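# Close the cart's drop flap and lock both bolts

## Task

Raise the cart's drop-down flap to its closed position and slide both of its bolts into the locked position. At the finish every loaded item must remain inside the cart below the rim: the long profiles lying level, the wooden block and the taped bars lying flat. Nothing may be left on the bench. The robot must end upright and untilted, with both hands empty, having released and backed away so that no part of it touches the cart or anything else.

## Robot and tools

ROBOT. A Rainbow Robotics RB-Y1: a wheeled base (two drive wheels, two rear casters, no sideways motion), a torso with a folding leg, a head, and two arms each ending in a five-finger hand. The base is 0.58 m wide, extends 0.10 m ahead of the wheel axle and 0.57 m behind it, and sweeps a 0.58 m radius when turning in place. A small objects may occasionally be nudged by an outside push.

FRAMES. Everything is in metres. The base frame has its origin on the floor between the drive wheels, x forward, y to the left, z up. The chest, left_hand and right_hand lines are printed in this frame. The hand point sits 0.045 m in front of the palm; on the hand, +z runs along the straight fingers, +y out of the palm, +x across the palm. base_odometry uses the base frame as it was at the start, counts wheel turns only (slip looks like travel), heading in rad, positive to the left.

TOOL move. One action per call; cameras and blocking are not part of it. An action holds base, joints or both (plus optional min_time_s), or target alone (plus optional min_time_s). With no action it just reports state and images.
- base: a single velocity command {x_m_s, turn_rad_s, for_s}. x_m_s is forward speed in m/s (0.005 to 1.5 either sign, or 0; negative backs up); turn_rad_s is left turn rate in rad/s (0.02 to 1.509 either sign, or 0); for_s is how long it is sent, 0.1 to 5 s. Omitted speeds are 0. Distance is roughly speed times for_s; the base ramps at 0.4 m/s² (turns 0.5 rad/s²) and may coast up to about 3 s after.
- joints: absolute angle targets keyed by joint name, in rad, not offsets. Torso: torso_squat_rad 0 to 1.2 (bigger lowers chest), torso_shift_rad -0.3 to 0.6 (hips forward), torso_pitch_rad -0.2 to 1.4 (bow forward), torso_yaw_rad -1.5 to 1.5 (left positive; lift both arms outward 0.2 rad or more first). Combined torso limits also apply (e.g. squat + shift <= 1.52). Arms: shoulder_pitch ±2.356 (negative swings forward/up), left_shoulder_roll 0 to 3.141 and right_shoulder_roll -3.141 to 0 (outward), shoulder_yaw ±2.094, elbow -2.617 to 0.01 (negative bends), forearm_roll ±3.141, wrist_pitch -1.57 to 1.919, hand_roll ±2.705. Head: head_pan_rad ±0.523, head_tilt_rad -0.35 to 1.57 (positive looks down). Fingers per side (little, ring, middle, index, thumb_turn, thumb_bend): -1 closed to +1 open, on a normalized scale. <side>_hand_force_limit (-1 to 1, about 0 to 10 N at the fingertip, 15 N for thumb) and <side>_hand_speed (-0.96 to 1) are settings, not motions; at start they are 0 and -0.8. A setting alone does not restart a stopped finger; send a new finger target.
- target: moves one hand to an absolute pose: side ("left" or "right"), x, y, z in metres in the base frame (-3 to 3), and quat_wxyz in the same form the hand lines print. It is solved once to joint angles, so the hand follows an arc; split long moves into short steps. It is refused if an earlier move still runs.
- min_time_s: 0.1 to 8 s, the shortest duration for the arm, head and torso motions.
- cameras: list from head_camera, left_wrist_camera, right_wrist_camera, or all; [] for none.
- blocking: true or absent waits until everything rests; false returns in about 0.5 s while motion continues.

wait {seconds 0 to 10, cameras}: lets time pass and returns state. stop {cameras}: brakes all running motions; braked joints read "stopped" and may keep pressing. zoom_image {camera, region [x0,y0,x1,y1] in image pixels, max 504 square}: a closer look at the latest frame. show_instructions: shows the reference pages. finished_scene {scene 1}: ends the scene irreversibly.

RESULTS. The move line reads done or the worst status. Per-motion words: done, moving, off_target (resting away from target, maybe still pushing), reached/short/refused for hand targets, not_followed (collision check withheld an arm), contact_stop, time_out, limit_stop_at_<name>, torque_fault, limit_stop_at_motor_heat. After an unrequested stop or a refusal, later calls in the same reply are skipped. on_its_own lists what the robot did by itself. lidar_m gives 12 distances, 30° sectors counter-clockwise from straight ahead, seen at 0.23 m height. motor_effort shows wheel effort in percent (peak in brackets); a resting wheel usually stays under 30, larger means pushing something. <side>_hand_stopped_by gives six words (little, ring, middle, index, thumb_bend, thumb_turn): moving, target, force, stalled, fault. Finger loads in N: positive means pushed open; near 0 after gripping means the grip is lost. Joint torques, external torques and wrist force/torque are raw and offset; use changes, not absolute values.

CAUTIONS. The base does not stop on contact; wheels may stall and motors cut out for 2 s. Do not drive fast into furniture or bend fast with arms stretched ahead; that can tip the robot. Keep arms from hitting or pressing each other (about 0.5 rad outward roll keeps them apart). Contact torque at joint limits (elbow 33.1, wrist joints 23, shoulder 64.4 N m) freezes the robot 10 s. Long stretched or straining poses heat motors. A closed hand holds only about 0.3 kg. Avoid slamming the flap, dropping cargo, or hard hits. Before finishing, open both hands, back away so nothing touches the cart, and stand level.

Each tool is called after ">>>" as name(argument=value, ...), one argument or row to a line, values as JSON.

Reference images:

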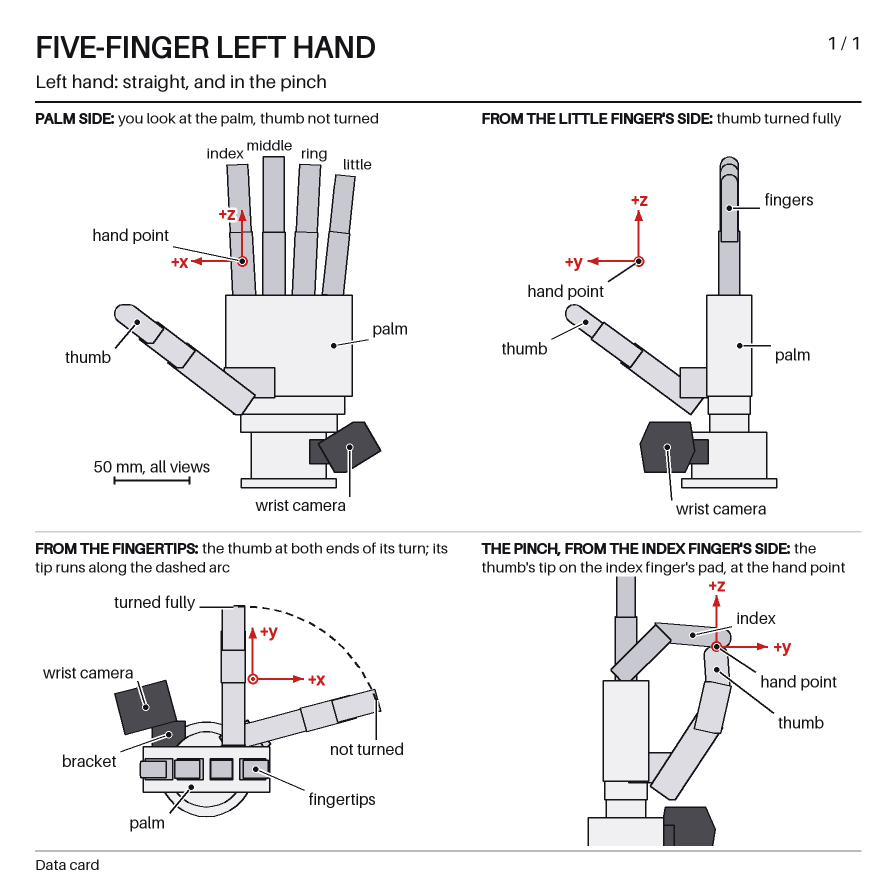

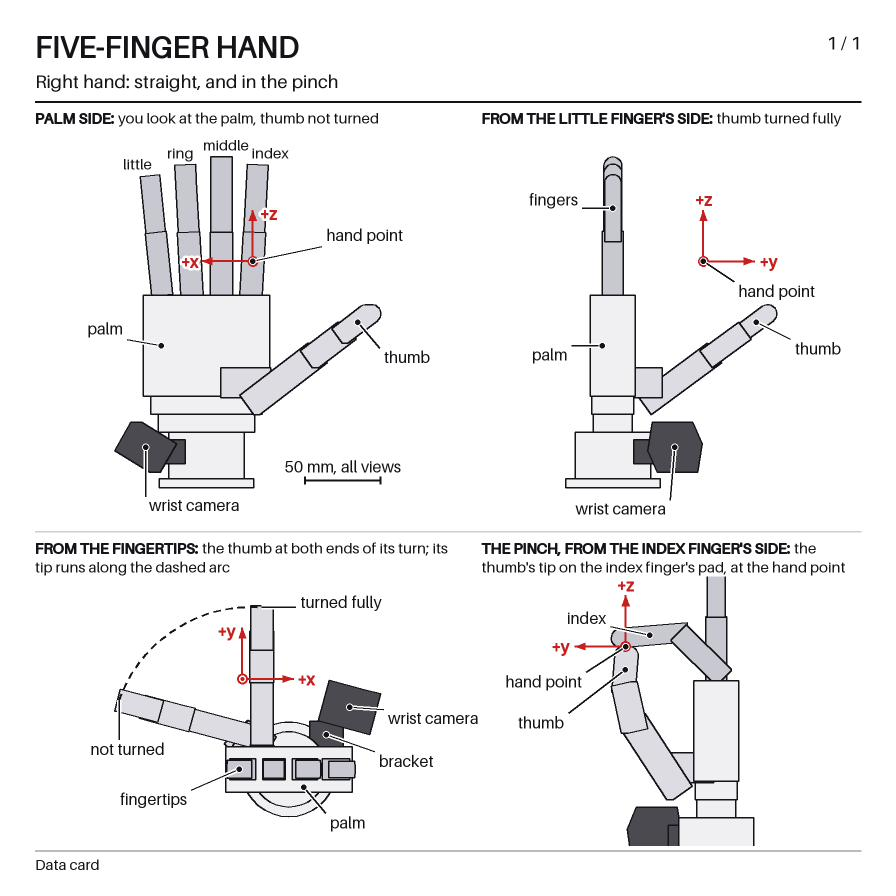

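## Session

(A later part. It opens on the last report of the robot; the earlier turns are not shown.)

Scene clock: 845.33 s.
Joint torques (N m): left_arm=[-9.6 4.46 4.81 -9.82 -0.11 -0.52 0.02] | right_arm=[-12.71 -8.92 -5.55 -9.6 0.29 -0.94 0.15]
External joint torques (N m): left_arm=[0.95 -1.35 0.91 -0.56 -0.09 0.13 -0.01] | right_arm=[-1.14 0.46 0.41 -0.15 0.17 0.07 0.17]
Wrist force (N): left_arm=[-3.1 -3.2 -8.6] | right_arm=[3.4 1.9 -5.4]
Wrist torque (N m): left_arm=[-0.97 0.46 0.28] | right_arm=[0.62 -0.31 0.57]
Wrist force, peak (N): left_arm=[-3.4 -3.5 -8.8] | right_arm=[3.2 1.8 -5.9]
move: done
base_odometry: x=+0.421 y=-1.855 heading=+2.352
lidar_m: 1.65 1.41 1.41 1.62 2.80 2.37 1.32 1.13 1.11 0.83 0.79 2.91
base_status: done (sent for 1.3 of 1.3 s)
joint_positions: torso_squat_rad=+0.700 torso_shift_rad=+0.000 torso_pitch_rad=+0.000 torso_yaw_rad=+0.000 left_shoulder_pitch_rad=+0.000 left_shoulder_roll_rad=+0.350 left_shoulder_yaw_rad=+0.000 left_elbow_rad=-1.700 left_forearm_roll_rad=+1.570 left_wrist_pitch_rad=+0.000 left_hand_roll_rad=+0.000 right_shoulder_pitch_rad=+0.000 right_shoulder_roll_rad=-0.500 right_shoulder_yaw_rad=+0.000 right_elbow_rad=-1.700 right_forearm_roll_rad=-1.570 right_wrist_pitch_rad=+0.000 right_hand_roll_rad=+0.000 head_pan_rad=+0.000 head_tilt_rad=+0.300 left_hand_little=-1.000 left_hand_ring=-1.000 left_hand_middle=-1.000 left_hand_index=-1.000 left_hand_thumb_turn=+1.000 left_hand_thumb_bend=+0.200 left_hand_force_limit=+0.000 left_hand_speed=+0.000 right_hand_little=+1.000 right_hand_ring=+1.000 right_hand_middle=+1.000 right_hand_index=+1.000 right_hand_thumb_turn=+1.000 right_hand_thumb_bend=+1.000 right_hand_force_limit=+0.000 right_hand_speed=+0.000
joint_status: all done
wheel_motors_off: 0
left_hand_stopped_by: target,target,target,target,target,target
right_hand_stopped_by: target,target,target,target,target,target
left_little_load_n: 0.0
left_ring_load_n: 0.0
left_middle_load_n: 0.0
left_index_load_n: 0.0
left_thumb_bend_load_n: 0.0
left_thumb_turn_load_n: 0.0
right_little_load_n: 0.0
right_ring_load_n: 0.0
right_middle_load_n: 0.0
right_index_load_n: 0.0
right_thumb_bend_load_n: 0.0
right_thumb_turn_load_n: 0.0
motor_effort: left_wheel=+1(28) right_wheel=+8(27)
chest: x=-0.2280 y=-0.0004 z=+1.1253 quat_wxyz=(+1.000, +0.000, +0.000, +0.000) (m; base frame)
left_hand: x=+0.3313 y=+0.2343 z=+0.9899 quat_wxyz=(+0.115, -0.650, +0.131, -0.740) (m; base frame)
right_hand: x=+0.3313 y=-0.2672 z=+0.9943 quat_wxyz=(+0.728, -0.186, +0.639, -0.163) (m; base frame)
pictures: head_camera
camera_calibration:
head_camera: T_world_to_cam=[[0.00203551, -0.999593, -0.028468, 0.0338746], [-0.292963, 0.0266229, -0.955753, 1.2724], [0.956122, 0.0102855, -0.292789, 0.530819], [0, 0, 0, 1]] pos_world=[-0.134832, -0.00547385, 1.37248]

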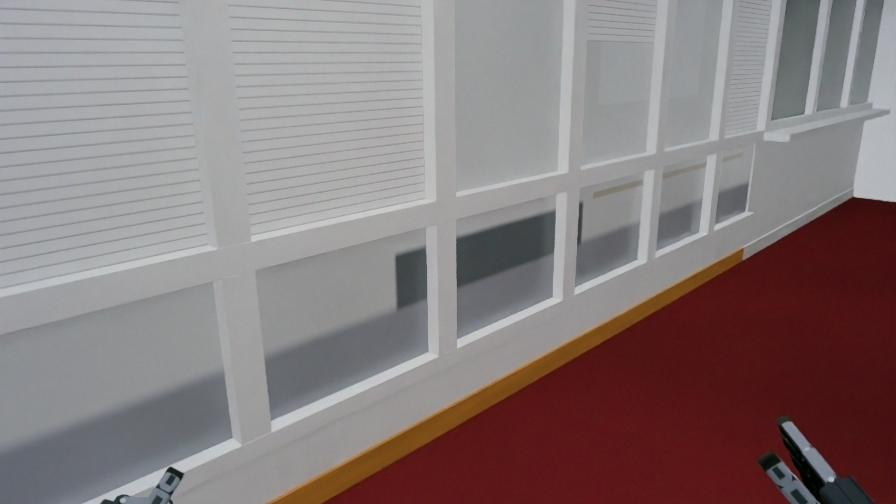

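>>> move(
  base={"x_m_s": 0.35, "for_s": 1.857},
)

>>> move(
  base={"turn_rad_s": -0.6, "for_s": 1.302},
)

>>> move(
  base={"x_m_s": 0.4, "for_s": 3.1},
  cameras=["head_camera"],
)

>>> move(
  base={"turn_rad_s": -0.8, "for_s": 1.9635},
  joints={"head_tilt_rad": 0.4},
  cameras=["head_camera"],
)

Scene clock: 851.10 s.
Joint torques (N m): left_arm=[-10.22 4.64 5.08 -9.73 -0.07 -0.47 0.02] | right_arm=[-12.02 -9.18 -4.98 -9.11 0.29 -1.14 0.05]
External joint torques (N m): left_arm=[0.33 -1.17 1.19 -0.47 -0.05 0.18 -0.01] | right_arm=[-0.46 0.2 0.98 0.34 0.17 -0.13 0.07]
Wrist force (N): left_arm=[-3.4 -3.5 -8.6] | right_arm=[3.2 1.5 -5.6]
Wrist torque (N m): left_arm=[-1.03 0.51 0.27] | right_arm=[0.56 -0.26 0.53]
Wrist force, peak (N): left_arm=[-3.1 -3.6 -9.1] | right_arm=[3.1 1.5 -6.5]
move: done
base_odometry: x=-0.039 y=-1.391 heading=+2.352
lidar_m: 1.12 0.96 0.96 1.10 1.90 3.31 1.85 1.57 0.86 0.97 1.61 1.98
base_status: done (sent for 1.87 of 1.87 s)
joint_positions: torso_squat_rad=+0.700 torso_shift_rad=+0.000 torso_pitch_rad=+0.000 torso_yaw_rad=+0.000 left_shoulder_pitch_rad=+0.000 left_shoulder_roll_rad=+0.350 left_shoulder_yaw_rad=+0.000 left_elbow_rad=-1.700 left_forearm_roll_rad=+1.570 left_wrist_pitch_rad=+0.000 left_hand_roll_rad=+0.000 right_shoulder_pitch_rad=+0.000 right_shoulder_roll_rad=-0.500 right_shoulder_yaw_rad=+0.000 right_elbow_rad=-1.700 right_forearm_roll_rad=-1.570 right_wrist_pitch_rad=+0.000 right_hand_roll_rad=+0.000 head_pan_rad=+0.000 head_tilt_rad=+0.300 left_hand_little=-1.000 left_hand_ring=-1.000 left_hand_middle=-1.000 left_hand_index=-1.000 left_hand_thumb_turn=+1.000 left_hand_thumb_bend=+0.200 left_hand_force_limit=+0.000 left_hand_speed=+0.000 right_hand_little=+1.000 right_hand_ring=+1.000 right_hand_middle=+1.000 right_hand_index=+1.000 right_hand_thumb_turn=+1.000 right_hand_thumb_bend=+1.000 right_hand_force_limit=+0.000 right_hand_speed=+0.000
joint_status: not commanded
wheel_motors_off: 0
left_hand_stopped_by: target,target,target,target,target,target
right_hand_stopped_by: target,target,target,target,target,target
left_little_load_n: 0.0
left_ring_load_n: 0.0
left_middle_load_n: 0.0
left_index_load_n: 0.0
left_thumb_bend_load_n: 0.0
left_thumb_turn_load_n: 0.0
right_little_load_n: 0.0
right_ring_load_n: 0.0
right_middle_load_n: 0.0
right_index_load_n: 0.0
right_thumb_bend_load_n: 0.0
right_thumb_turn_load_n: -0.5
motor_effort: left_wheel=+2(29) right_wheel=-3(31)
chest: x=-0.2279 y=-0.0004 z=+1.1253 quat_wxyz=(+1.000, +0.000, +0.000, +0.000) (m; base frame)
left_hand: x=+0.3313 y=+0.2343 z=+0.9897 quat_wxyz=(+0.115, -0.650, +0.131, -0.740) (m; base frame)
right_hand: x=+0.3314 y=-0.2671 z=+0.9942 quat_wxyz=(+0.728, -0.186, +0.639, -0.163) (m; base frame)
pictures: none

Scene clock: 853.90 s.
Joint torques (N m): left_arm=[-10.19 4.6 4.73 -9.86 -0.12 -0.6 0.09] | right_arm=[-12.51 -8.14 -4.95 -9.3 0.29 -1.07 0.06]
External joint torques (N m): left_arm=[0.36 -1.21 0.83 -0.6 -0.1 0.05 0.05] | right_arm=[-0.94 1.23 1.01 0.16 0.17 -0.06 0.08]
Wrist force (N): left_arm=[-3.2 -3.4 -8.6] | right_arm=[3.3 1.4 -5.5]
Wrist torque (N m): left_arm=[-1.02 0.49 0.28] | right_arm=[0.52 -0.30 0.55]
Wrist force, peak (N): left_arm=[-3.2 -3.6 -9.0] | right_arm=[3.1 1.2 -6.3]
move: done
base_odometry: x=-0.039 y=-1.391 heading=+1.573
lidar_m: 3.89 1.38 1.01 0.96 1.00 1.37 3.68 2.29 1.65 1.04 0.86 1.18
base_status: done (sent for 1.3 of 1.3 s)
joint_positions: torso_squat_rad=+0.700 torso_shift_rad=+0.000 torso_pitch_rad=+0.000 torso_yaw_rad=+0.000 left_shoulder_pitch_rad=+0.000 left_shoulder_roll_rad=+0.350 left_shoulder_yaw_rad=+0.000 left_elbow_rad=-1.700 left_forearm_roll_rad=+1.570 left_wrist_pitch_rad=+0.000 left_hand_roll_rad=+0.000 right_shoulder_pitch_rad=+0.000 right_shoulder_roll_rad=-0.500 right_shoulder_yaw_rad=+0.000 right_elbow_rad=-1.700 right_forearm_roll_rad=-1.570 right_wrist_pitch_rad=+0.000 right_hand_roll_rad=+0.000 head_pan_rad=+0.000 head_tilt_rad=+0.300 left_hand_little=-1.000 left_hand_ring=-1.000 left_hand_middle=-1.000 left_hand_index=-1.000 left_hand_thumb_turn=+1.000 left_hand_thumb_bend=+0.200 left_hand_force_limit=+0.000 left_hand_speed=+0.000 right_hand_little=+1.000 right_hand_ring=+1.000 right_hand_middle=+1.000 right_hand_index=+1.000 right_hand_thumb_turn=+1.000 right_hand_thumb_bend=+1.000 right_hand_force_limit=+0.000 right_hand_speed=+0.000
joint_status: not commanded
wheel_motors_off: 0
left_hand_stopped_by: target,target,target,target,target,target
right_hand_stopped_by: target,target,target,target,target,target
left_little_load_n: 0.0
left_ring_load_n: 0.0
left_middle_load_n: 0.0
left_index_load_n: 0.0
left_thumb_bend_load_n: 0.0
left_thumb_turn_load_n: 0.0
right_little_load_n: 0.0
right_ring_load_n: 0.0
right_middle_load_n: 0.0
right_index_load_n: 0.0
right_thumb_bend_load_n: 0.0
right_thumb_turn_load_n: -0.5
motor_effort: left_wheel=+6(27) right_wheel=+0(27)
chest: x=-0.2280 y=-0.0005 z=+1.1253 quat_wxyz=(+1.000, +0.000, +0.000, +0.000) (m; base frame)
left_hand: x=+0.3313 y=+0.2342 z=+0.9898 quat_wxyz=(+0.115, -0.650, +0.131, -0.740) (m; base frame)
right_hand: x=+0.3314 y=-0.2672 z=+0.9942 quat_wxyz=(+0.728, -0.186, +0.639, -0.163) (m; base frame)
pictures: none

Scene clock: 858.33 s.
Joint torques (N m): left_arm=[-9.97 4.65 4.9 -9.75 -0.04 -0.55 0.07] | right_arm=[-12.06 -8.38 -5.16 -9.22 0.35 -1.03 0.09]
External joint torques (N m): left_arm=[0.58 -1.16 1 -0.49 -0.02 0.1 0.03] | right_arm=[-0.5 1 0.8 0.23 0.23 -0.02 0.12]
Wrist force (N): left_arm=[-3.0 -3.4 -8.6] | right_arm=[2.8 1.4 -5.6]
Wrist torque (N m): left_arm=[-1.02 0.48 0.28] | right_arm=[0.54 -0.22 0.51]
Wrist force, peak (N): left_arm=[-3.3 -3.6 -9.1] | right_arm=[3.1 1.7 -6.2]
move: done
base_odometry: x=-0.041 y=-0.151 heading=+1.573
lidar_m: 3.92 1.38 1.01 0.97 1.01 1.37 3.73 1.21 0.85 0.81 1.17 1.71
base_status: done (sent for 3.1 of 3.1 s)
joint_positions: torso_squat_rad=+0.700 torso_shift_rad=+0.000 torso_pitch_rad=+0.000 torso_yaw_rad=+0.000 left_shoulder_pitch_rad=+0.000 left_shoulder_roll_rad=+0.350 left_shoulder_yaw_rad=+0.000 left_elbow_rad=-1.700 left_forearm_roll_rad=+1.570 left_wrist_pitch_rad=+0.000 left_hand_roll_rad=+0.000 right_shoulder_pitch_rad=+0.000 right_shoulder_roll_rad=-0.500 right_shoulder_yaw_rad=+0.000 right_elbow_rad=-1.700 right_forearm_roll_rad=-1.570 right_wrist_pitch_rad=+0.000 right_hand_roll_rad=+0.000 head_pan_rad=+0.000 head_tilt_rad=+0.300 left_hand_little=-1.000 left_hand_ring=-1.000 left_hand_middle=-1.000 left_hand_index=-1.000 left_hand_thumb_turn=+1.000 left_hand_thumb_bend=+0.200 left_hand_force_limit=+0.000 left_hand_speed=+0.000 right_hand_little=+1.000 right_hand_ring=+1.000 right_hand_middle=+1.000 right_hand_index=+1.000 right_hand_thumb_turn=+1.000 right_hand_thumb_bend=+1.000 right_hand_force_limit=+0.000 right_hand_speed=+0.000
joint_status: not commanded
wheel_motors_off: 0
left_hand_stopped_by: target,target,target,target,target,target
right_hand_stopped_by: target,target,target,target,target,target
left_little_load_n: 0.5
left_ring_load_n: 0.0
left_middle_load_n: 0.0
left_index_load_n: 0.0
left_thumb_bend_load_n: 0.0
left_thumb_turn_load_n: 0.0
right_little_load_n: 0.0
right_ring_load_n: 0.0
right_middle_load_n: 0.0
right_index_load_n: 0.0
right_thumb_bend_load_n: 0.0
right_thumb_turn_load_n: 0.0
motor_effort: left_wheel=-1(33) right_wheel=+2(28)
chest: x=-0.2279 y=-0.0005 z=+1.1253 quat_wxyz=(+1.000, +0.000, +0.000, +0.000) (m; base frame)
left_hand: x=+0.3313 y=+0.2342 z=+0.9898 quat_wxyz=(+0.115, -0.650, +0.131, -0.740) (m; base frame)
right_hand: x=+0.3314 y=-0.2672 z=+0.9942 quat_wxyz=(+0.728, -0.186, +0.639, -0.163) (m; base frame)
pictures: head_camera
camera_calibration:
head_camera: T_world_to_cam=[[0.00200343, -0.99959, -0.0285647, 0.0339024], [-0.293055, 0.0267237, -0.955722, 1.27237], [0.956094, 0.0102857, -0.292881, 0.530846], [0, 0, 0, 1]] pos_world=[-0.134732, -0.00557417, 1.37248]

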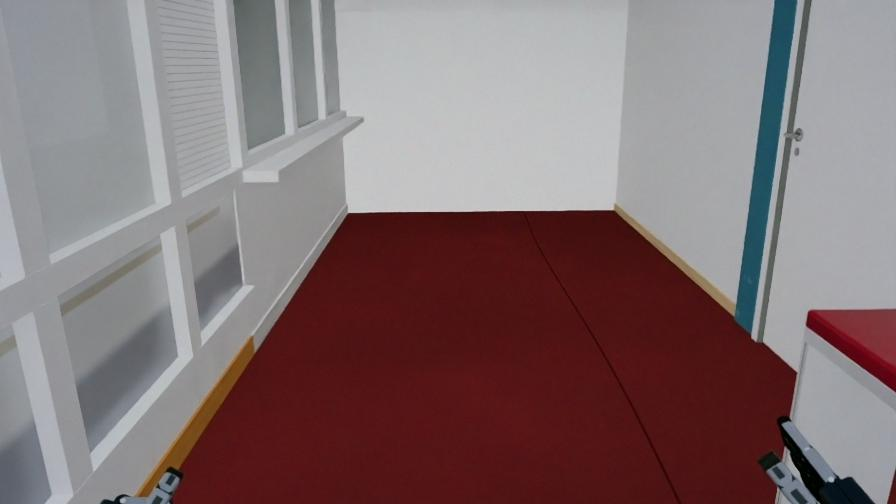

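Scene clock: 862.20 s.
Joint torques (N m): left_arm=[-10.02 4.61 4.9 -9.82 -0.19 -0.52 0.01] | right_arm=[-11.93 -8.84 -5.72 -9.5 0.36 -1.26 0.01]
External joint torques (N m): left_arm=[0.54 -1.2 1.01 -0.56 -0.17 0.13 -0.03] | right_arm=[-0.36 0.53 0.23 -0.05 0.24 -0.25 0.03]
Wrist force (N): left_arm=[-3.2 -3.3 -8.7] | right_arm=[3.2 1.3 -5.6]
Wrist torque (N m): left_arm=[-1.01 0.50 0.27] | right_arm=[0.56 -0.28 0.54]
Wrist force, peak (N): left_arm=[-3.4 -3.4 -9.0] | right_arm=[3.5 1.2 -6.1]
move: done
base_odometry: x=-0.041 y=-0.151 heading=+0.000
lidar_m: 0.81 0.82 1.71 4.06 1.41 1.02 0.96 1.00 1.36 3.66 1.22 0.86
base_status: done (sent for 1.97 of 1.97 s)
joint_positions: torso_squat_rad=+0.700 torso_shift_rad=+0.000 torso_pitch_rad=+0.000 torso_yaw_rad=+0.000 left_shoulder_pitch_rad=+0.000 left_shoulder_roll_rad=+0.350 left_shoulder_yaw_rad=+0.000 left_elbow_rad=-1.700 left_forearm_roll_rad=+1.570 left_wrist_pitch_rad=+0.000 left_hand_roll_rad=+0.000 right_shoulder_pitch_rad=+0.000 right_shoulder_roll_rad=-0.500 right_shoulder_yaw_rad=+0.000 right_elbow_rad=-1.700 right_forearm_roll_rad=-1.570 right_wrist_pitch_rad=+0.000 right_hand_roll_rad=+0.000 head_pan_rad=+0.000 head_tilt_rad=+0.400 left_hand_little=-1.000 left_hand_ring=-1.000 left_hand_middle=-1.000 left_hand_index=-1.000 left_hand_thumb_turn=+1.000 left_hand_thumb_bend=+0.200 left_hand_force_limit=+0.000 left_hand_speed=+0.000 right_hand_little=+1.000 right_hand_ring=+1.000 right_hand_middle=+1.000 right_hand_index=+1.000 right_hand_thumb_turn=+1.000 right_hand_thumb_bend=+1.000 right_hand_force_limit=+0.000 right_hand_speed=+0.000
joint_status: all done
wheel_motors_off: 0
left_hand_stopped_by: target,target,target,target,target,target
right_hand_stopped_by: target,target,target,target,target,target
left_little_load_n: 0.0
left_ring_load_n: 0.0
left_middle_load_n: 0.0
left_index_load_n: 0.0
left_thumb_bend_load_n: -0.5
left_thumb_turn_load_n: -0.5
right_little_load_n: 0.0
right_ring_load_n: 0.0
right_middle_load_n: 0.0
right_index_load_n: 0.0
right_thumb_bend_load_n: 0.0
right_thumb_turn_load_n: 0.0
motor_effort: left_wheel=+6(32) right_wheel=+0(30)
chest: x=-0.2280 y=-0.0005 z=+1.1253 quat_wxyz=(+1.000, +0.000, +0.000, +0.000) (m; base frame)
left_hand: x=+0.3313 y=+0.2343 z=+0.9898 quat_wxyz=(+0.115, -0.650, +0.131, -0.740) (m; base frame)
right_hand: x=+0.3314 y=-0.2672 z=+0.9942 quat_wxyz=(+0.728, -0.186, +0.639, -0.163) (m; base frame)
pictures: head_camera
camera_calibration:
head_camera: T_world_to_cam=[[-0.000728483, -0.999592, -0.0285676, 0.0333336], [-0.387033, 0.0266231, -0.921682, 1.20794], [0.922066, 0.0103852, -0.386894, 0.648503], [0, 0, 0, 1]] pos_world=[-0.130428, -0.00557387, 1.36519]

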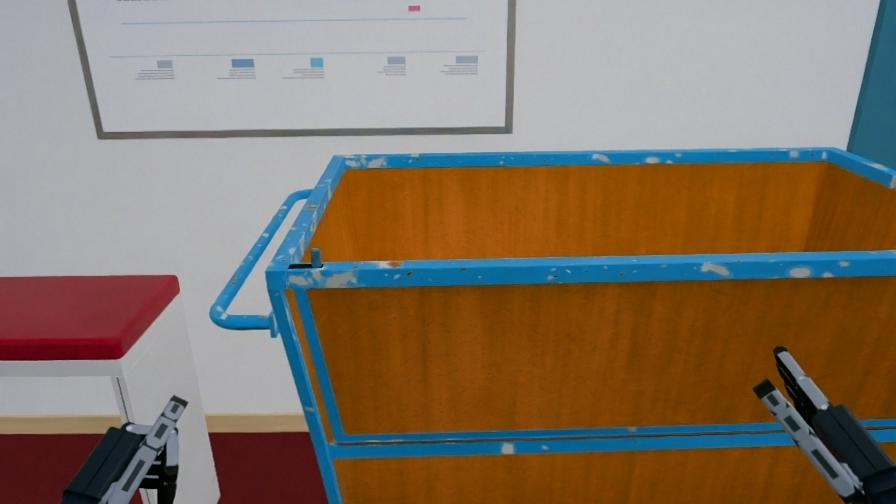

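>>> zoom_image(
  camera="head_camera",
  region=[240, 220, 400, 340],
)

Scaled by 3.150 from the camera's 896x504 image, which has a finer 1280x720 frame.

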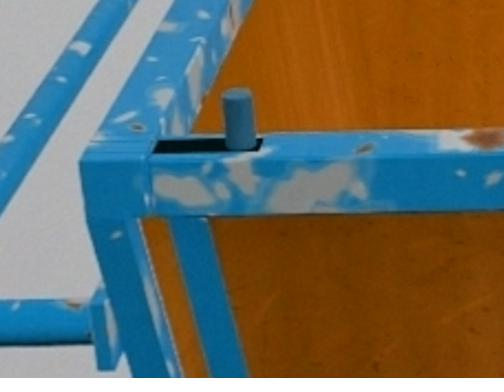

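>>> move(
  base={"turn_rad_s": 0.6, "for_s": 1.187},
)

>>> move(
  base={"x_m_s": 0.25, "for_s": 1.5},
)

>>> move(
  base={"turn_rad_s": -0.6, "for_s": 1.187},
  joints={"head_tilt_rad": 0.5, "right_hand_middle": -1.0, "right_hand_ring": -1.0, "right_hand_little": -1.0},
  cameras=["head_camera"],
)

Scene clock: 891.50 s.
Joint torques (N m): left_arm=[-9.79 4.91 5.01 -9.75 -0.06 -0.55 0.04] | right_arm=[-12.09 -8.45 -5.36 -9.55 0.4 -1.05 0.01]
External joint torques (N m): left_arm=[0.76 -0.91 1.11 -0.49 -0.04 0.1 0] | right_arm=[-0.52 0.93 0.59 -0.1 0.28 -0.04 0.03]
Wrist force (N): left_arm=[-3.2 -3.4 -8.6] | right_arm=[3.0 1.7 -5.6]
Wrist torque (N m): left_arm=[-1.00 0.49 0.28] | right_arm=[0.59 -0.24 0.56]
Wrist force, peak (N): left_arm=[-3.3 -3.5 -9.0] | right_arm=[3.6 1.9 -6.0]
move: done
base_odometry: x=-0.041 y=-0.151 heading=+0.719
lidar_m: 1.18 1.72 2.30 1.19 0.98 0.98 1.08 1.72 3.73 1.00 0.81 0.81
base_status: done (sent for 1.2 of 1.2 s)
joint_positions: torso_squat_rad=+0.700 torso_shift_rad=+0.000 torso_pitch_rad=+0.000 torso_yaw_rad=+0.000 left_shoulder_pitch_rad=+0.000 left_shoulder_roll_rad=+0.350 left_shoulder_yaw_rad=+0.000 left_elbow_rad=-1.700 left_forearm_roll_rad=+1.570 left_wrist_pitch_rad=+0.000 left_hand_roll_rad=+0.000 right_shoulder_pitch_rad=+0.000 right_shoulder_roll_rad=-0.500 right_shoulder_yaw_rad=+0.000 right_elbow_rad=-1.700 right_forearm_roll_rad=-1.570 right_wrist_pitch_rad=+0.000 right_hand_roll_rad=+0.000 head_pan_rad=+0.000 head_tilt_rad=+0.400 left_hand_little=-1.000 left_hand_ring=-1.000 left_hand_middle=-1.000 left_hand_index=-1.000 left_hand_thumb_turn=+1.000 left_hand_thumb_bend=+0.200 left_hand_force_limit=+0.000 left_hand_speed=+0.000 right_hand_little=+1.000 right_hand_ring=+1.000 right_hand_middle=+1.000 right_hand_index=+1.000 right_hand_thumb_turn=+1.000 right_hand_thumb_bend=+1.000 right_hand_force_limit=+0.000 right_hand_speed=+0.000
joint_status: not commanded
wheel_motors_off: 0
left_hand_stopped_by: target,target,target,target,target,target
right_hand_stopped_by: target,target,target,target,target,target
left_little_load_n: 0.0
left_ring_load_n: 0.0
left_middle_load_n: 0.0
left_index_load_n: 0.0
left_thumb_bend_load_n: 0.0
left_thumb_turn_load_n: 0.0
right_little_load_n: 0.0
right_ring_load_n: 0.0
right_middle_load_n: 0.0
right_index_load_n: 0.0
right_thumb_bend_load_n: 0.0
right_thumb_turn_load_n: -0.5
motor_effort: left_wheel=+1(27) right_wheel=+5(20)
chest: x=-0.2280 y=-0.0005 z=+1.1253 quat_wxyz=(+1.000, +0.000, +0.000, +0.000) (m; base frame)
left_hand: x=+0.3313 y=+0.2342 z=+0.9898 quat_wxyz=(+0.115, -0.650, +0.131, -0.740) (m; base frame)
right_hand: x=+0.3314 y=-0.2672 z=+0.9942 quat_wxyz=(+0.728, -0.186, +0.639, -0.163) (m; base frame)
pictures: none

Scene clock: 894.07 s.
Joint torques (N m): left_arm=[-9.47 5.13 4.68 -9.73 -0.17 -0.61 0.02] | right_arm=[-2.64 -6.82 -2.21 0.13 0.06 0.6 -0.16]
External joint torques (N m): left_arm=[1.1 -0.67 0.8 -0.47 -0.15 0.04 -0.02] | right_arm=[8.98 2.57 3.76 9.58 -0.06 1.61 -0.14]
Wrist force (N): left_arm=[-3.4 -3.6 -8.7] | right_arm=[-14.3 -6.1 -8.1]
Wrist torque (N m): left_arm=[-1.03 0.54 0.27] | right_arm=[0.74 -0.09 -0.92]
Wrist force, peak (N): left_arm=[-3.3 -3.3 -9.2] | right_arm=[-25.8 20.1 -40.1]
move: done
base_odometry: x=+0.241 y=+0.096 heading=+0.720
lidar_m: 0.81 1.36 2.95 1.54 1.27 1.26 1.40 2.24 1.31 0.66 0.53 0.52
base_status: done (sent for 1.5 of 1.5 s)
joint_positions: torso_squat_rad=+0.700 torso_shift_rad=+0.000 torso_pitch_rad=-0.001 torso_yaw_rad=+0.000 left_shoulder_pitch_rad=+0.000 left_shoulder_roll_rad=+0.350 left_shoulder_yaw_rad=+0.000 left_elbow_rad=-1.700 left_forearm_roll_rad=+1.570 left_wrist_pitch_rad=+0.000 left_hand_roll_rad=+0.000 right_shoulder_pitch_rad=-0.002 right_shoulder_roll_rad=-0.500 right_shoulder_yaw_rad=-0.001 right_elbow_rad=-1.702 right_forearm_roll_rad=-1.570 right_wrist_pitch_rad=+0.000 right_hand_roll_rad=+0.000 head_pan_rad=+0.000 head_tilt_rad=+0.400 left_hand_little=-1.000 left_hand_ring=-1.000 left_hand_middle=-1.000 left_hand_index=-1.000 left_hand_thumb_turn=+1.000 left_hand_thumb_bend=+0.200 left_hand_force_limit=+0.000 left_hand_speed=+0.000 right_hand_little=+1.000 right_hand_ring=+0.951 right_hand_middle=+1.000 right_hand_index=+1.000 right_hand_thumb_turn=+1.000 right_hand_thumb_bend=+1.000 right_hand_force_limit=+0.000 right_hand_speed=+0.000
joint_status: not commanded
wheel_motors_off: 0
left_hand_stopped_by: target,target,target,target,target,target
right_hand_stopped_by: target,target,target,target,target,target
left_little_load_n: 0.0
left_ring_load_n: 0.0
left_middle_load_n: 0.0
left_index_load_n: 0.0
left_thumb_bend_load_n: 0.0
left_thumb_turn_load_n: -0.5
right_little_load_n: 0.0
right_ring_load_n: 0.0
right_middle_load_n: 0.0
right_index_load_n: 0.0
right_thumb_bend_load_n: 0.0
right_thumb_turn_load_n: 0.0
motor_effort: left_wheel=+1(29) right_wheel=-6(31)
chest: x=-0.2283 y=-0.0003 z=+1.1253 quat_wxyz=(+1.000, +0.000, +0.000, +0.000) (m; base frame)
left_hand: x=+0.3311 y=+0.2344 z=+0.9901 quat_wxyz=(+0.115, -0.650, +0.131, -0.740) (m; base frame)
right_hand: x=+0.3315 y=-0.2666 z=+0.9973 quat_wxyz=(+0.730, -0.186, +0.637, -0.164) (m; base frame)
pictures: none

Scene clock: 896.77 s.
Joint torques (N m): left_arm=[-10.14 5.21 4.44 -9.78 -0.07 -0.52 0] | right_arm=[-10.29 -8.09 -4.81 -9.14 0.26 -1.11 -0.18]
External joint torques (N m): left_arm=[0.42 -0.59 0.55 -0.52 -0.04 0.13 -0.03] | right_arm=[1.28 1.29 1.15 0.3 0.15 -0.1 -0.16]
Wrist force (N): left_arm=[-3.0 -3.5 -8.5] | right_arm=[2.9 1.8 -5.1]
Wrist torque (N m): left_arm=[-1.03 0.47 0.29] | right_arm=[0.57 -0.27 0.53]
Wrist force, peak (N): left_arm=[-3.5 -3.7 -8.9] | right_arm=[-16.0 -7.1 4.8]
move: off_target
base_odometry: x=+0.241 y=+0.096 heading=+0.000
lidar_m: 0.52 0.82 1.35 4.85 1.82 1.31 1.25 1.30 1.76 4.65 0.79 0.56
base_status: done (sent for 1.2 of 1.2 s)
joint_positions: torso_squat_rad=+0.700 torso_shift_rad=+0.000 torso_pitch_rad=+0.000 torso_yaw_rad=+0.000 left_shoulder_pitch_rad=+0.000 left_shoulder_roll_rad=+0.350 left_shoulder_yaw_rad=+0.000 left_elbow_rad=-1.700 left_forearm_roll_rad=+1.570 left_wrist_pitch_rad=+0.000 left_hand_roll_rad=+0.000 right_shoulder_pitch_rad=+0.000 right_shoulder_roll_rad=-0.500 right_shoulder_yaw_rad=+0.000 right_elbow_rad=-1.700 right_forearm_roll_rad=-1.570 right_wrist_pitch_rad=+0.000 right_hand_roll_rad=+0.000 head_pan_rad=+0.000 head_tilt_rad=+0.500 left_hand_little=-1.000 left_hand_ring=-1.000 left_hand_middle=-1.000 left_hand_index=-1.000 left_hand_thumb_turn=+1.000 left_hand_thumb_bend=+0.200 left_hand_force_limit=+0.000 left_hand_speed=+0.000 right_hand_little=+0.827 right_hand_ring=+0.870 right_hand_middle=-1.000 right_hand_index=+1.000 right_hand_thumb_turn=+1.000 right_hand_thumb_bend=+1.000 right_hand_force_limit=+0.000 right_hand_speed=+0.000
joint_status: right_hand_little off_target (ended at +0.827, target -1.000); right_hand_ring off_target (ended at +0.870, target -1.000); the others done
wheel_motors_off: 0
left_hand_stopped_by: target,target,target,target,target,target
right_hand_stopped_by: force,force,target,target,target,target
left_little_load_n: 0.5
left_ring_load_n: 0.0
left_middle_load_n: 0.0
left_index_load_n: 0.0
left_thumb_bend_load_n: 0.0
left_thumb_turn_load_n: 0.0
right_little_load_n: 0.0
right_ring_load_n: 0.0
right_middle_load_n: 0.0
right_index_load_n: 0.0
right_thumb_bend_load_n: 0.0
right_thumb_turn_load_n: -0.5
motor_effort: left_wheel=+6(29) right_wheel=+0(32)
chest: x=-0.2281 y=-0.0004 z=+1.1253 quat_wxyz=(+1.000, +0.000, +0.000, +0.000) (m; base frame)
left_hand: x=+0.3312 y=+0.2344 z=+0.9899 quat_wxyz=(+0.115, -0.650, +0.131, -0.740) (m; base frame)
right_hand: x=+0.3313 y=-0.2671 z=+0.9947 quat_wxyz=(+0.728, -0.186, +0.639, -0.164) (m; base frame)
pictures: head_camera
camera_calibration:
head_camera: T_world_to_cam=[[-0.00351783, -0.999594, -0.0282651, 0.0325507], [-0.476743, 0.0265228, -0.878642, 1.13231], [0.879036, 0.0103843, -0.476643, 0.758751], [0, 0, 0, 1]] pos_world=[-0.127036, -0.00537355, 1.35747]

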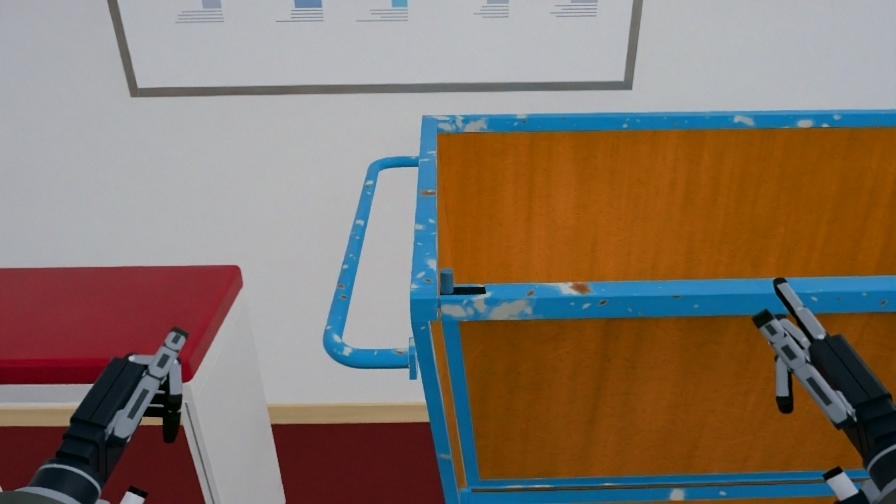

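>>> zoom_image(
  camera="head_camera",
  region=[390, 240, 530, 340],
)

>>> zoom_image(
  camera="head_camera",
  region=[700, 240, 896, 340],
)

Scaled by 3.600 from the camera's 896x504 image, which has a finer 1280x720 frame.

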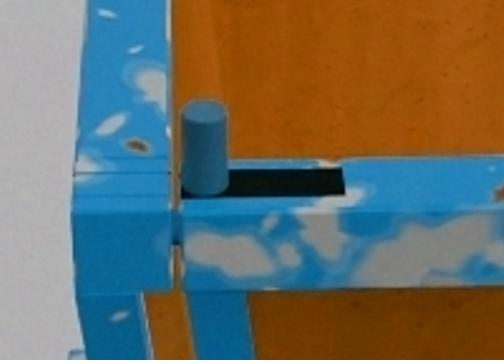

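Scaled by 2.571 from the camera's 896x504 image, which has a finer 1280x720 frame.

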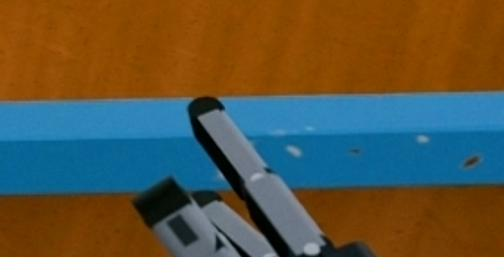

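>>> move(
  joints={"right_hand_ring": -0.95, "right_hand_little": -0.95},
)

>>> move(
  target={"side": "right", "x": 0.38, "y": -0.02, "z": 1.06, "quat_wxyz": [0.7071, 0, 0.7071, 0]},
  min_time_s=2.5,
  cameras=["head_camera", "right_wrist_camera"],
)

Scene clock: 914.17 s.
Joint torques (N m): left_arm=[-10.2 5.16 4.69 -9.78 -0.1 -0.62 0.06] | right_arm=[-10.28 -8.28 -5.04 -8.89 0.01 -0.98 -0.21]
External joint torques (N m): left_arm=[0.36 -0.65 0.8 -0.52 -0.08 0.03 0.02] | right_arm=[1.28 1.09 0.92 0.54 -0.1 0.03 -0.18]
Wrist force (N): left_arm=[-3.1 -3.4 -8.7] | right_arm=[2.9 2.0 -5.8]
Wrist torque (N m): left_arm=[-1.02 0.47 0.29] | right_arm=[0.65 -0.25 0.50]
Wrist force, peak (N): left_arm=[-3.3 -3.6 -9.0] | right_arm=[3.6 1.6 -6.2]
move: done
base_odometry: x=+0.241 y=+0.096 heading=+0.000
lidar_m: 0.52 0.81 1.35 4.85 1.82 1.32 1.25 1.30 1.76 4.66 0.80 0.56
base_status: not commanded
joint_positions: torso_squat_rad=+0.700 torso_shift_rad=+0.000 torso_pitch_rad=+0.000 torso_yaw_rad=+0.000 left_shoulder_pitch_rad=+0.000 left_shoulder_roll_rad=+0.350 left_shoulder_yaw_rad=+0.000 left_elbow_rad=-1.700 left_forearm_roll_rad=+1.570 left_wrist_pitch_rad=+0.000 left_hand_roll_rad=+0.000 right_shoulder_pitch_rad=+0.000 right_shoulder_roll_rad=-0.500 right_shoulder_yaw_rad=+0.000 right_elbow_rad=-1.700 right_forearm_roll_rad=-1.570 right_wrist_pitch_rad=+0.000 right_hand_roll_rad=+0.000 head_pan_rad=+0.000 head_tilt_rad=+0.500 left_hand_little=-1.000 left_hand_ring=-1.000 left_hand_middle=-1.000 left_hand_index=-1.000 left_hand_thumb_turn=+1.000 left_hand_thumb_bend=+0.200 left_hand_force_limit=+0.000 left_hand_speed=+0.000 right_hand_little=-0.950 right_hand_ring=-0.950 right_hand_middle=-1.000 right_hand_index=+1.000 right_hand_thumb_turn=+1.000 right_hand_thumb_bend=+1.000 right_hand_force_limit=+0.000 right_hand_speed=+0.000
joint_status: all done
wheel_motors_off: 0
left_hand_stopped_by: target,target,target,target,target,target
right_hand_stopped_by: target,target,target,target,target,target
left_little_load_n: 0.0
left_ring_load_n: 0.0
left_middle_load_n: 0.0
left_index_load_n: 0.0
left_thumb_bend_load_n: 0.0
left_thumb_turn_load_n: 0.0
right_little_load_n: 0.0
right_ring_load_n: 0.0
right_middle_load_n: 0.0
right_index_load_n: 0.0
right_thumb_bend_load_n: 0.0
right_thumb_turn_load_n: 0.0
motor_effort: left_wheel=+6(7) right_wheel=+0(2)
chest: x=-0.2281 y=-0.0004 z=+1.1253 quat_wxyz=(+1.000, +0.000, +0.000, +0.000) (m; base frame)
left_hand: x=+0.3312 y=+0.2344 z=+0.9899 quat_wxyz=(+0.115, -0.650, +0.131, -0.740) (m; base frame)
right_hand: x=+0.3313 y=-0.2671 z=+0.9947 quat_wxyz=(+0.728, -0.186, +0.639, -0.164) (m; base frame)
pictures: none

Scene clock: 917.00 s.
Joint torques (N m): left_arm=[-9.87 5.47 4.88 -9.87 -0.15 -0.6 0] | right_arm=[-17.97 2.03 -0.24 -9.62 0.59 1.12 0.13]
External joint torques (N m): left_arm=[0.69 -0.34 0.99 -0.61 -0.13 0.05 -0.04] | right_arm=[-1.85 -0.29 1.69 0.46 -0.37 -0.18 0.16]
Wrist force (N): left_arm=[-3.0 -3.4 -8.9] | right_arm=[3.8 -0.9 -4.9]
Wrist torque (N m): left_arm=[-1.00 0.46 0.28] | right_arm=[0.42 -0.36 0.47]
Wrist force, peak (N): left_arm=[-3.4 -3.4 -8.9] | right_arm=[4.4 -0.4 -6.8]
move: done
base_odometry: x=+0.241 y=+0.096 heading=+0.000
lidar_m: 0.51 0.81 1.35 4.84 1.83 1.32 1.24 1.30 1.76 4.65 0.78 0.56
base_status: not commanded
joint_positions: torso_squat_rad=+0.700 torso_shift_rad=+0.000 torso_pitch_rad=+0.000 torso_yaw_rad=+0.000 left_shoulder_pitch_rad=+0.000 left_shoulder_roll_rad=+0.350 left_shoulder_yaw_rad=+0.000 left_elbow_rad=-1.700 left_forearm_roll_rad=+1.570 left_wrist_pitch_rad=+0.000 left_hand_roll_rad=+0.000 right_shoulder_pitch_rad=-0.371 right_shoulder_roll_rad=-0.039 right_shoulder_yaw_rad=+0.402 right_elbow_rad=-1.682 right_forearm_roll_rad=-2.317 right_wrist_pitch_rad=-0.689 right_hand_roll_rad=+0.663 head_pan_rad=+0.000 head_tilt_rad=+0.500 left_hand_little=-1.000 left_hand_ring=-1.000 left_hand_middle=-1.000 left_hand_index=-1.000 left_hand_thumb_turn=+1.000 left_hand_thumb_bend=+0.200 left_hand_force_limit=+0.000 left_hand_speed=+0.000 right_hand_little=-0.950 right_hand_ring=-0.950 right_hand_middle=-1.000 right_hand_index=+1.000 right_hand_thumb_turn=+1.000 right_hand_thumb_bend=+1.000 right_hand_force_limit=+0.000 right_hand_speed=+0.000
joint_status: all done
wheel_motors_off: 0
left_hand_stopped_by: target,target,target,target,target,target
right_hand_stopped_by: target,target,target,target,target,target
left_little_load_n: 0.0
left_ring_load_n: 0.0
left_middle_load_n: 0.0
left_index_load_n: 0.0
left_thumb_bend_load_n: 0.0
left_thumb_turn_load_n: 0.0
right_little_load_n: 0.0
right_ring_load_n: 0.0
right_middle_load_n: 0.0
right_index_load_n: 0.0
right_thumb_bend_load_n: 0.0
right_thumb_turn_load_n: 0.0
motor_effort: left_wheel=+6(7) right_wheel=+1(3)
chest: x=-0.2281 y=-0.0004 z=+1.1253 quat_wxyz=(+1.000, +0.000, +0.000, +0.000) (m; base frame)
left_hand: x=+0.3312 y=+0.2344 z=+0.9899 quat_wxyz=(+0.115, -0.650, +0.131, -0.740) (m; base frame)
right_hand: x=+0.3798 y=-0.0198 z=+1.0597 quat_wxyz=(+0.708, +0.000, +0.706, +0.000) (m; base frame)
right_hand_status: reached (checked arc, planned for 2.5 s): 0 mm and 0.1 deg off.
pictures: head_camera, right_wrist_camera
camera_calibration:
head_camera: T_world_to_cam=[[-0.00351783, -0.999594, -0.0282651, 0.0325507], [-0.476743, 0.0265228, -0.878642, 1.13231], [0.879036, 0.0103843, -0.476643, 0.758751], [0, 0, 0, 1]] pos_world=[-0.127036, -0.00537355, 1.35747]
right_wrist_camera: T_world_to_cam=[[-0.0323322, 0.974288, -0.222972, 0.269644], [-0.503053, 0.176909, 0.845956, -0.706737], [0.863651, 0.139518, 0.484398, -0.722849], [0, 0, 0, 1]] pos_world=[0.277481, -0.0368327, 1.00814]

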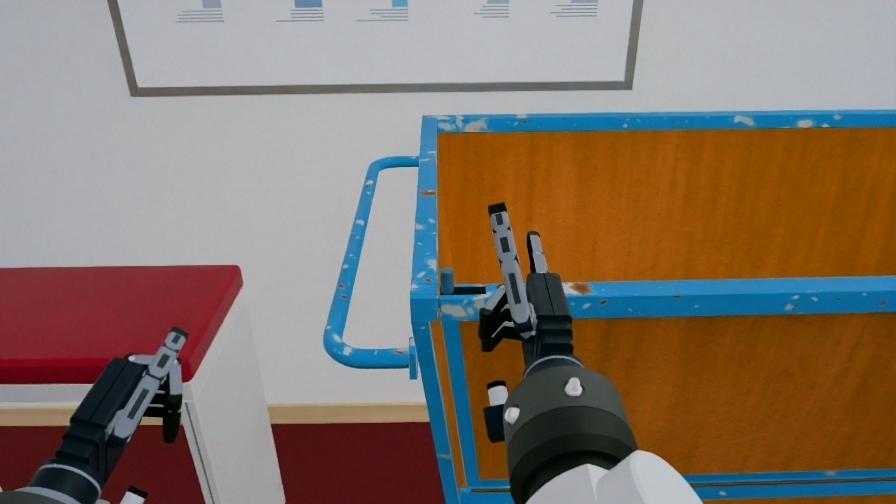

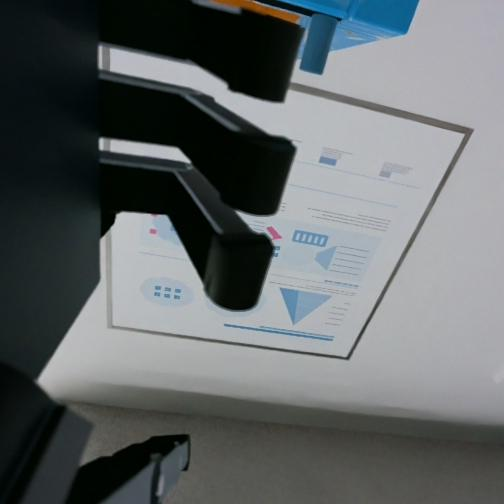

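>>> move(
  target={"side": "right", "x": 0.435, "y": 0.015, "z": 1.03, "quat_wxyz": [0.7071, 0, 0.7071, 0]},
  min_time_s=1.5,
  cameras=["head_camera", "right_wrist_camera"],
)

>>> zoom_image(
  camera="head_camera",
  region=[390, 200, 590, 340],
)

Scene clock: 921.37 s.
Joint torques (N m): left_arm=[-10.01 5.29 4.57 -9.92 -0.08 -0.58 0.12] | right_arm=[-20.77 1.12 -1.03 -9.68 1.05 0.65 -0.3]
External joint torques (N m): left_arm=[0.55 -0.51 0.68 -0.66 -0.05 0.07 0.08] | right_arm=[-1.27 -0.17 1.28 0.4 -0.07 0 -0.26]
Wrist force (N): left_arm=[-3.1 -3.5 -8.8] | right_arm=[4.8 -2.0 -4.8]
Wrist torque (N m): left_arm=[-1.03 0.46 0.27] | right_arm=[0.19 -0.54 0.37]
Wrist force, peak (N): left_arm=[-3.2 -3.5 -9.0] | right_arm=[4.1 -1.9 -6.0]
move: done
base_odometry: x=+0.241 y=+0.096 heading=+0.000
lidar_m: 0.52 0.80 1.35 4.84 1.82 1.32 1.25 1.30 1.77 4.66 0.79 0.57
base_status: not commanded
joint_positions: torso_squat_rad=+0.700 torso_shift_rad=+0.000 torso_pitch_rad=+0.000 torso_yaw_rad=+0.000 left_shoulder_pitch_rad=+0.000 left_shoulder_roll_rad=+0.350 left_shoulder_yaw_rad=+0.000 left_elbow_rad=-1.700 left_forearm_roll_rad=+1.570 left_wrist_pitch_rad=+0.000 left_hand_roll_rad=+0.000 right_shoulder_pitch_rad=-0.609 right_shoulder_roll_rad=+0.000 right_shoulder_yaw_rad=+0.412 right_elbow_rad=-1.241 right_forearm_roll_rad=-2.110 right_wrist_pitch_rad=-0.622 right_hand_roll_rad=+0.319 head_pan_rad=+0.000 head_tilt_rad=+0.500 left_hand_little=-1.000 left_hand_ring=-1.000 left_hand_middle=-1.000 left_hand_index=-1.000 left_hand_thumb_turn=+1.000 left_hand_thumb_bend=+0.200 left_hand_force_limit=+0.000 left_hand_speed=+0.000 right_hand_little=-0.950 right_hand_ring=-0.950 right_hand_middle=-1.000 right_hand_index=+1.000 right_hand_thumb_turn=+1.000 right_hand_thumb_bend=+1.000 right_hand_force_limit=+0.000 right_hand_speed=+0.000
joint_status: all done
wheel_motors_off: 0
left_hand_stopped_by: target,target,target,target,target,target
right_hand_stopped_by: target,target,target,target,target,target
left_little_load_n: 0.0
left_ring_load_n: 0.0
left_middle_load_n: 0.0
left_index_load_n: 0.0
left_thumb_bend_load_n: 0.0
left_thumb_turn_load_n: 0.0
right_little_load_n: -0.5
right_ring_load_n: 0.0
right_middle_load_n: 0.0
right_index_load_n: 0.0
right_thumb_bend_load_n: -0.5
right_thumb_turn_load_n: -0.5
motor_effort: left_wheel=+6(7) right_wheel=+1(2)
chest: x=-0.2281 y=-0.0004 z=+1.1253 quat_wxyz=(+1.000, +0.000, +0.000, +0.000) (m; base frame)
left_hand: x=+0.3312 y=+0.2343 z=+0.9899 quat_wxyz=(+0.115, -0.650, +0.131, -0.740) (m; base frame)
right_hand: x=+0.4344 y=+0.0146 z=+1.0305 quat_wxyz=(+0.704, -0.004, +0.710, +0.001) (m; base frame)
right_hand_status: reached (checked arc, planned for 1.5 s): 1 mm and 0.7 deg off.
pictures: head_camera, right_wrist_camera
camera_calibration:
head_camera: T_world_to_cam=[[-0.0034297, -0.999593, -0.0283123, 0.0325259], [-0.476745, 0.0265222, -0.878641, 1.13231], [0.879035, 0.0104843, -0.476642, 0.758752], [0, 0, 0, 1]] pos_world=[-0.127036, -0.00547356, 1.35746]
right_wrist_camera: T_world_to_cam=[[-0.0418641, 0.973047, -0.226774, 0.239394], [-0.494324, 0.177075, 0.851051, -0.669694], [0.868269, 0.147729, 0.473588, -0.751568], [0, 0, 0, 1]] pos_world=[0.331539, -0.00332723, 0.980166]

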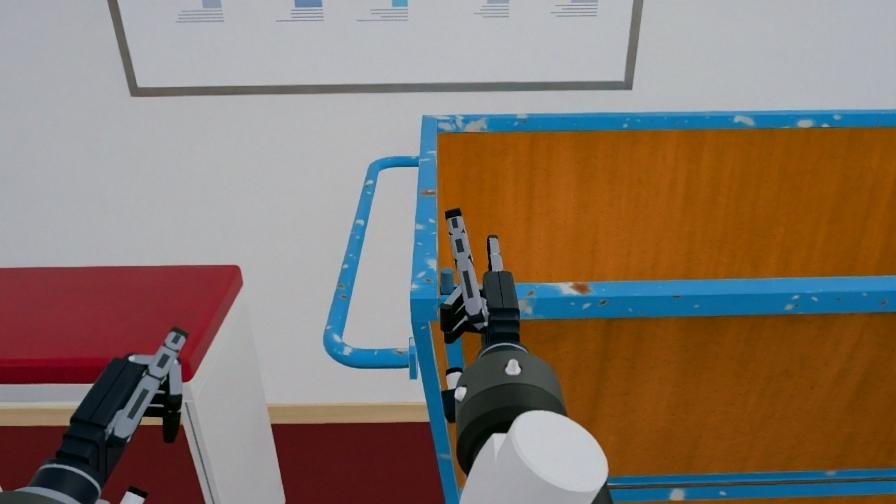

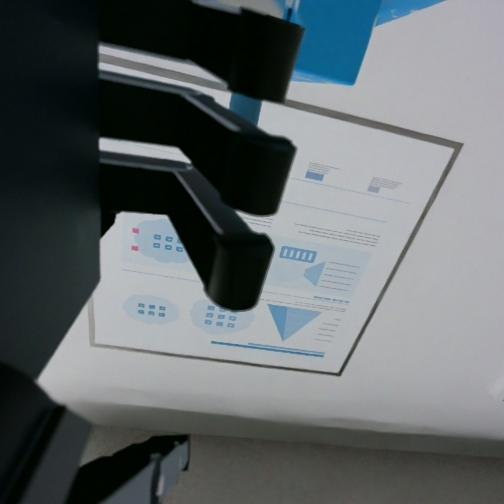

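Scaled by 2.520 from the camera's 896x504 image, which has a finer 1280x720 frame.

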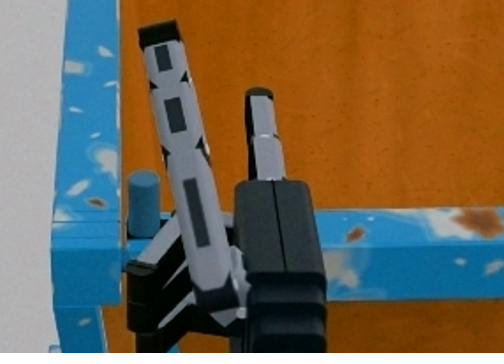

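>>> move(
  target={"side": "right", "x": 0.433, "y": 0.02, "z": 0.996, "quat_wxyz": [0.7071, 0, 0.7071, 0]},
  min_time_s=1.5,
  cameras=["head_camera"],
)

>>> zoom_image(
  camera="head_camera",
  region=[390, 200, 590, 340],
)

Scene clock: 928.23 s.
Joint torques (N m): left_arm=[-10.16 5.39 4.55 -9.68 -0.1 -0.6 0.03] | right_arm=[-21.07 0.91 -0.99 -9.42 1.21 -0.12 -0.33]
External joint torques (N m): left_arm=[0.4 -0.42 0.66 -0.42 -0.08 0.05 0] | right_arm=[-1.59 -0.42 1.43 0.4 -0.01 -0.27 -0.29]
Wrist force (N): left_arm=[-3.3 -3.4 -8.6] | right_arm=[4.5 -1.5 -4.6]
Wrist torque (N m): left_arm=[-1.00 0.51 0.27] | right_arm=[0.28 -0.52 0.35]
Wrist force, peak (N): left_arm=[-3.5 -3.3 -9.2] | right_arm=[4.6 -2.3 -5.0]
move: done
base_odometry: x=+0.241 y=+0.096 heading=+0.000
lidar_m: 0.52 0.82 1.36 4.85 1.82 1.31 1.25 1.30 1.76 4.65 0.79 0.55
base_status: not commanded
joint_positions: torso_squat_rad=+0.700 torso_shift_rad=+0.000 torso_pitch_rad=+0.000 torso_yaw_rad=+0.000 left_shoulder_pitch_rad=+0.000 left_shoulder_roll_rad=+0.350 left_shoulder_yaw_rad=+0.000 left_elbow_rad=-1.700 left_forearm_roll_rad=+1.570 left_wrist_pitch_rad=+0.000 left_hand_roll_rad=+0.000 right_shoulder_pitch_rad=-0.620 right_shoulder_roll_rad=+0.000 right_shoulder_yaw_rad=+0.476 right_elbow_rad=-1.105 right_forearm_roll_rad=-1.940 right_wrist_pitch_rad=-0.622 right_hand_roll_rad=+0.073 head_pan_rad=+0.000 head_tilt_rad=+0.500 left_hand_little=-1.000 left_hand_ring=-1.000 left_hand_middle=-1.000 left_hand_index=-1.000 left_hand_thumb_turn=+1.000 left_hand_thumb_bend=+0.200 left_hand_force_limit=+0.000 left_hand_speed=+0.000 right_hand_little=-0.950 right_hand_ring=-0.950 right_hand_middle=-1.000 right_hand_index=+1.000 right_hand_thumb_turn=+1.000 right_hand_thumb_bend=+1.000 right_hand_force_limit=+0.000 right_hand_speed=+0.000
joint_status: all done
wheel_motors_off: 0
left_hand_stopped_by: target,target,target,target,target,target
right_hand_stopped_by: target,target,target,target,target,target
left_little_load_n: 0.0
left_ring_load_n: 0.0
left_middle_load_n: 0.0
left_index_load_n: 0.0
left_thumb_bend_load_n: 0.0
left_thumb_turn_load_n: 0.0
right_little_load_n: 0.0
right_ring_load_n: 0.0
right_middle_load_n: 0.0
right_index_load_n: -0.5
right_thumb_bend_load_n: 0.0
right_thumb_turn_load_n: 0.0
motor_effort: left_wheel=+6(7) right_wheel=+0(2)
chest: x=-0.2281 y=-0.0004 z=+1.1253 quat_wxyz=(+1.000, +0.000, +0.000, +0.000) (m; base frame)
left_hand: x=+0.3312 y=+0.2343 z=+0.9899 quat_wxyz=(+0.115, -0.650, +0.131, -0.740) (m; base frame)
right_hand: x=+0.4327 y=+0.0197 z=+0.9966 quat_wxyz=(+0.704, -0.003, +0.710, +0.000) (m; base frame)
right_hand_status: reached (checked arc, planned for 1.5 s): 1 mm and 0.5 deg off.
pictures: head_camera
camera_calibration:
head_camera: T_world_to_cam=[[-0.0034297, -0.999593, -0.0283123, 0.0325259], [-0.476745, 0.0265222, -0.878641, 1.13231], [0.879035, 0.0104843, -0.476642, 0.758752], [0, 0, 0, 1]] pos_world=[-0.127036, -0.00547356, 1.35746]

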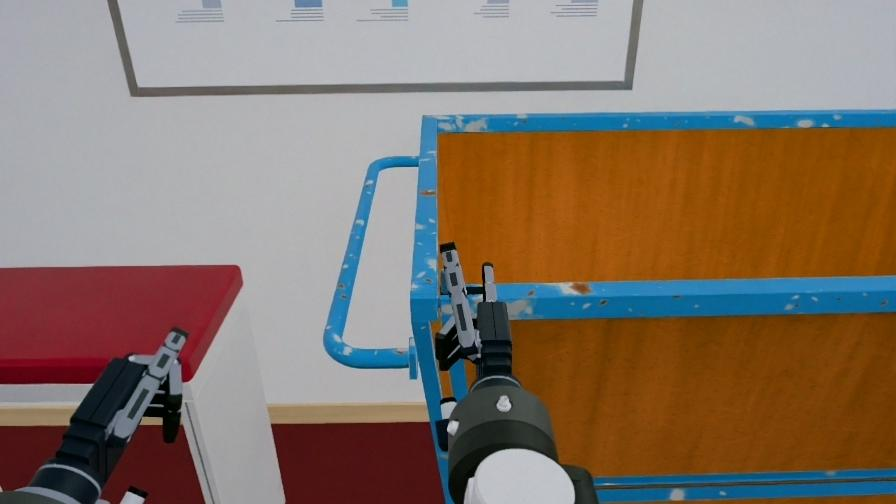

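Scaled by 2.520 from the camera's 896x504 image, which has a finer 1280x720 frame.

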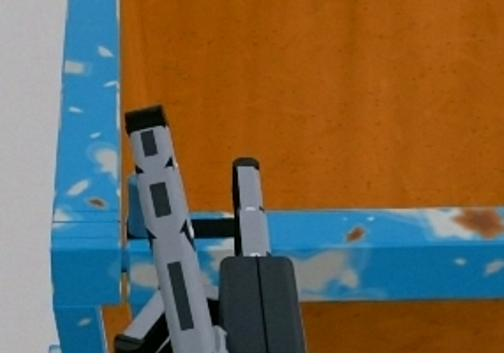

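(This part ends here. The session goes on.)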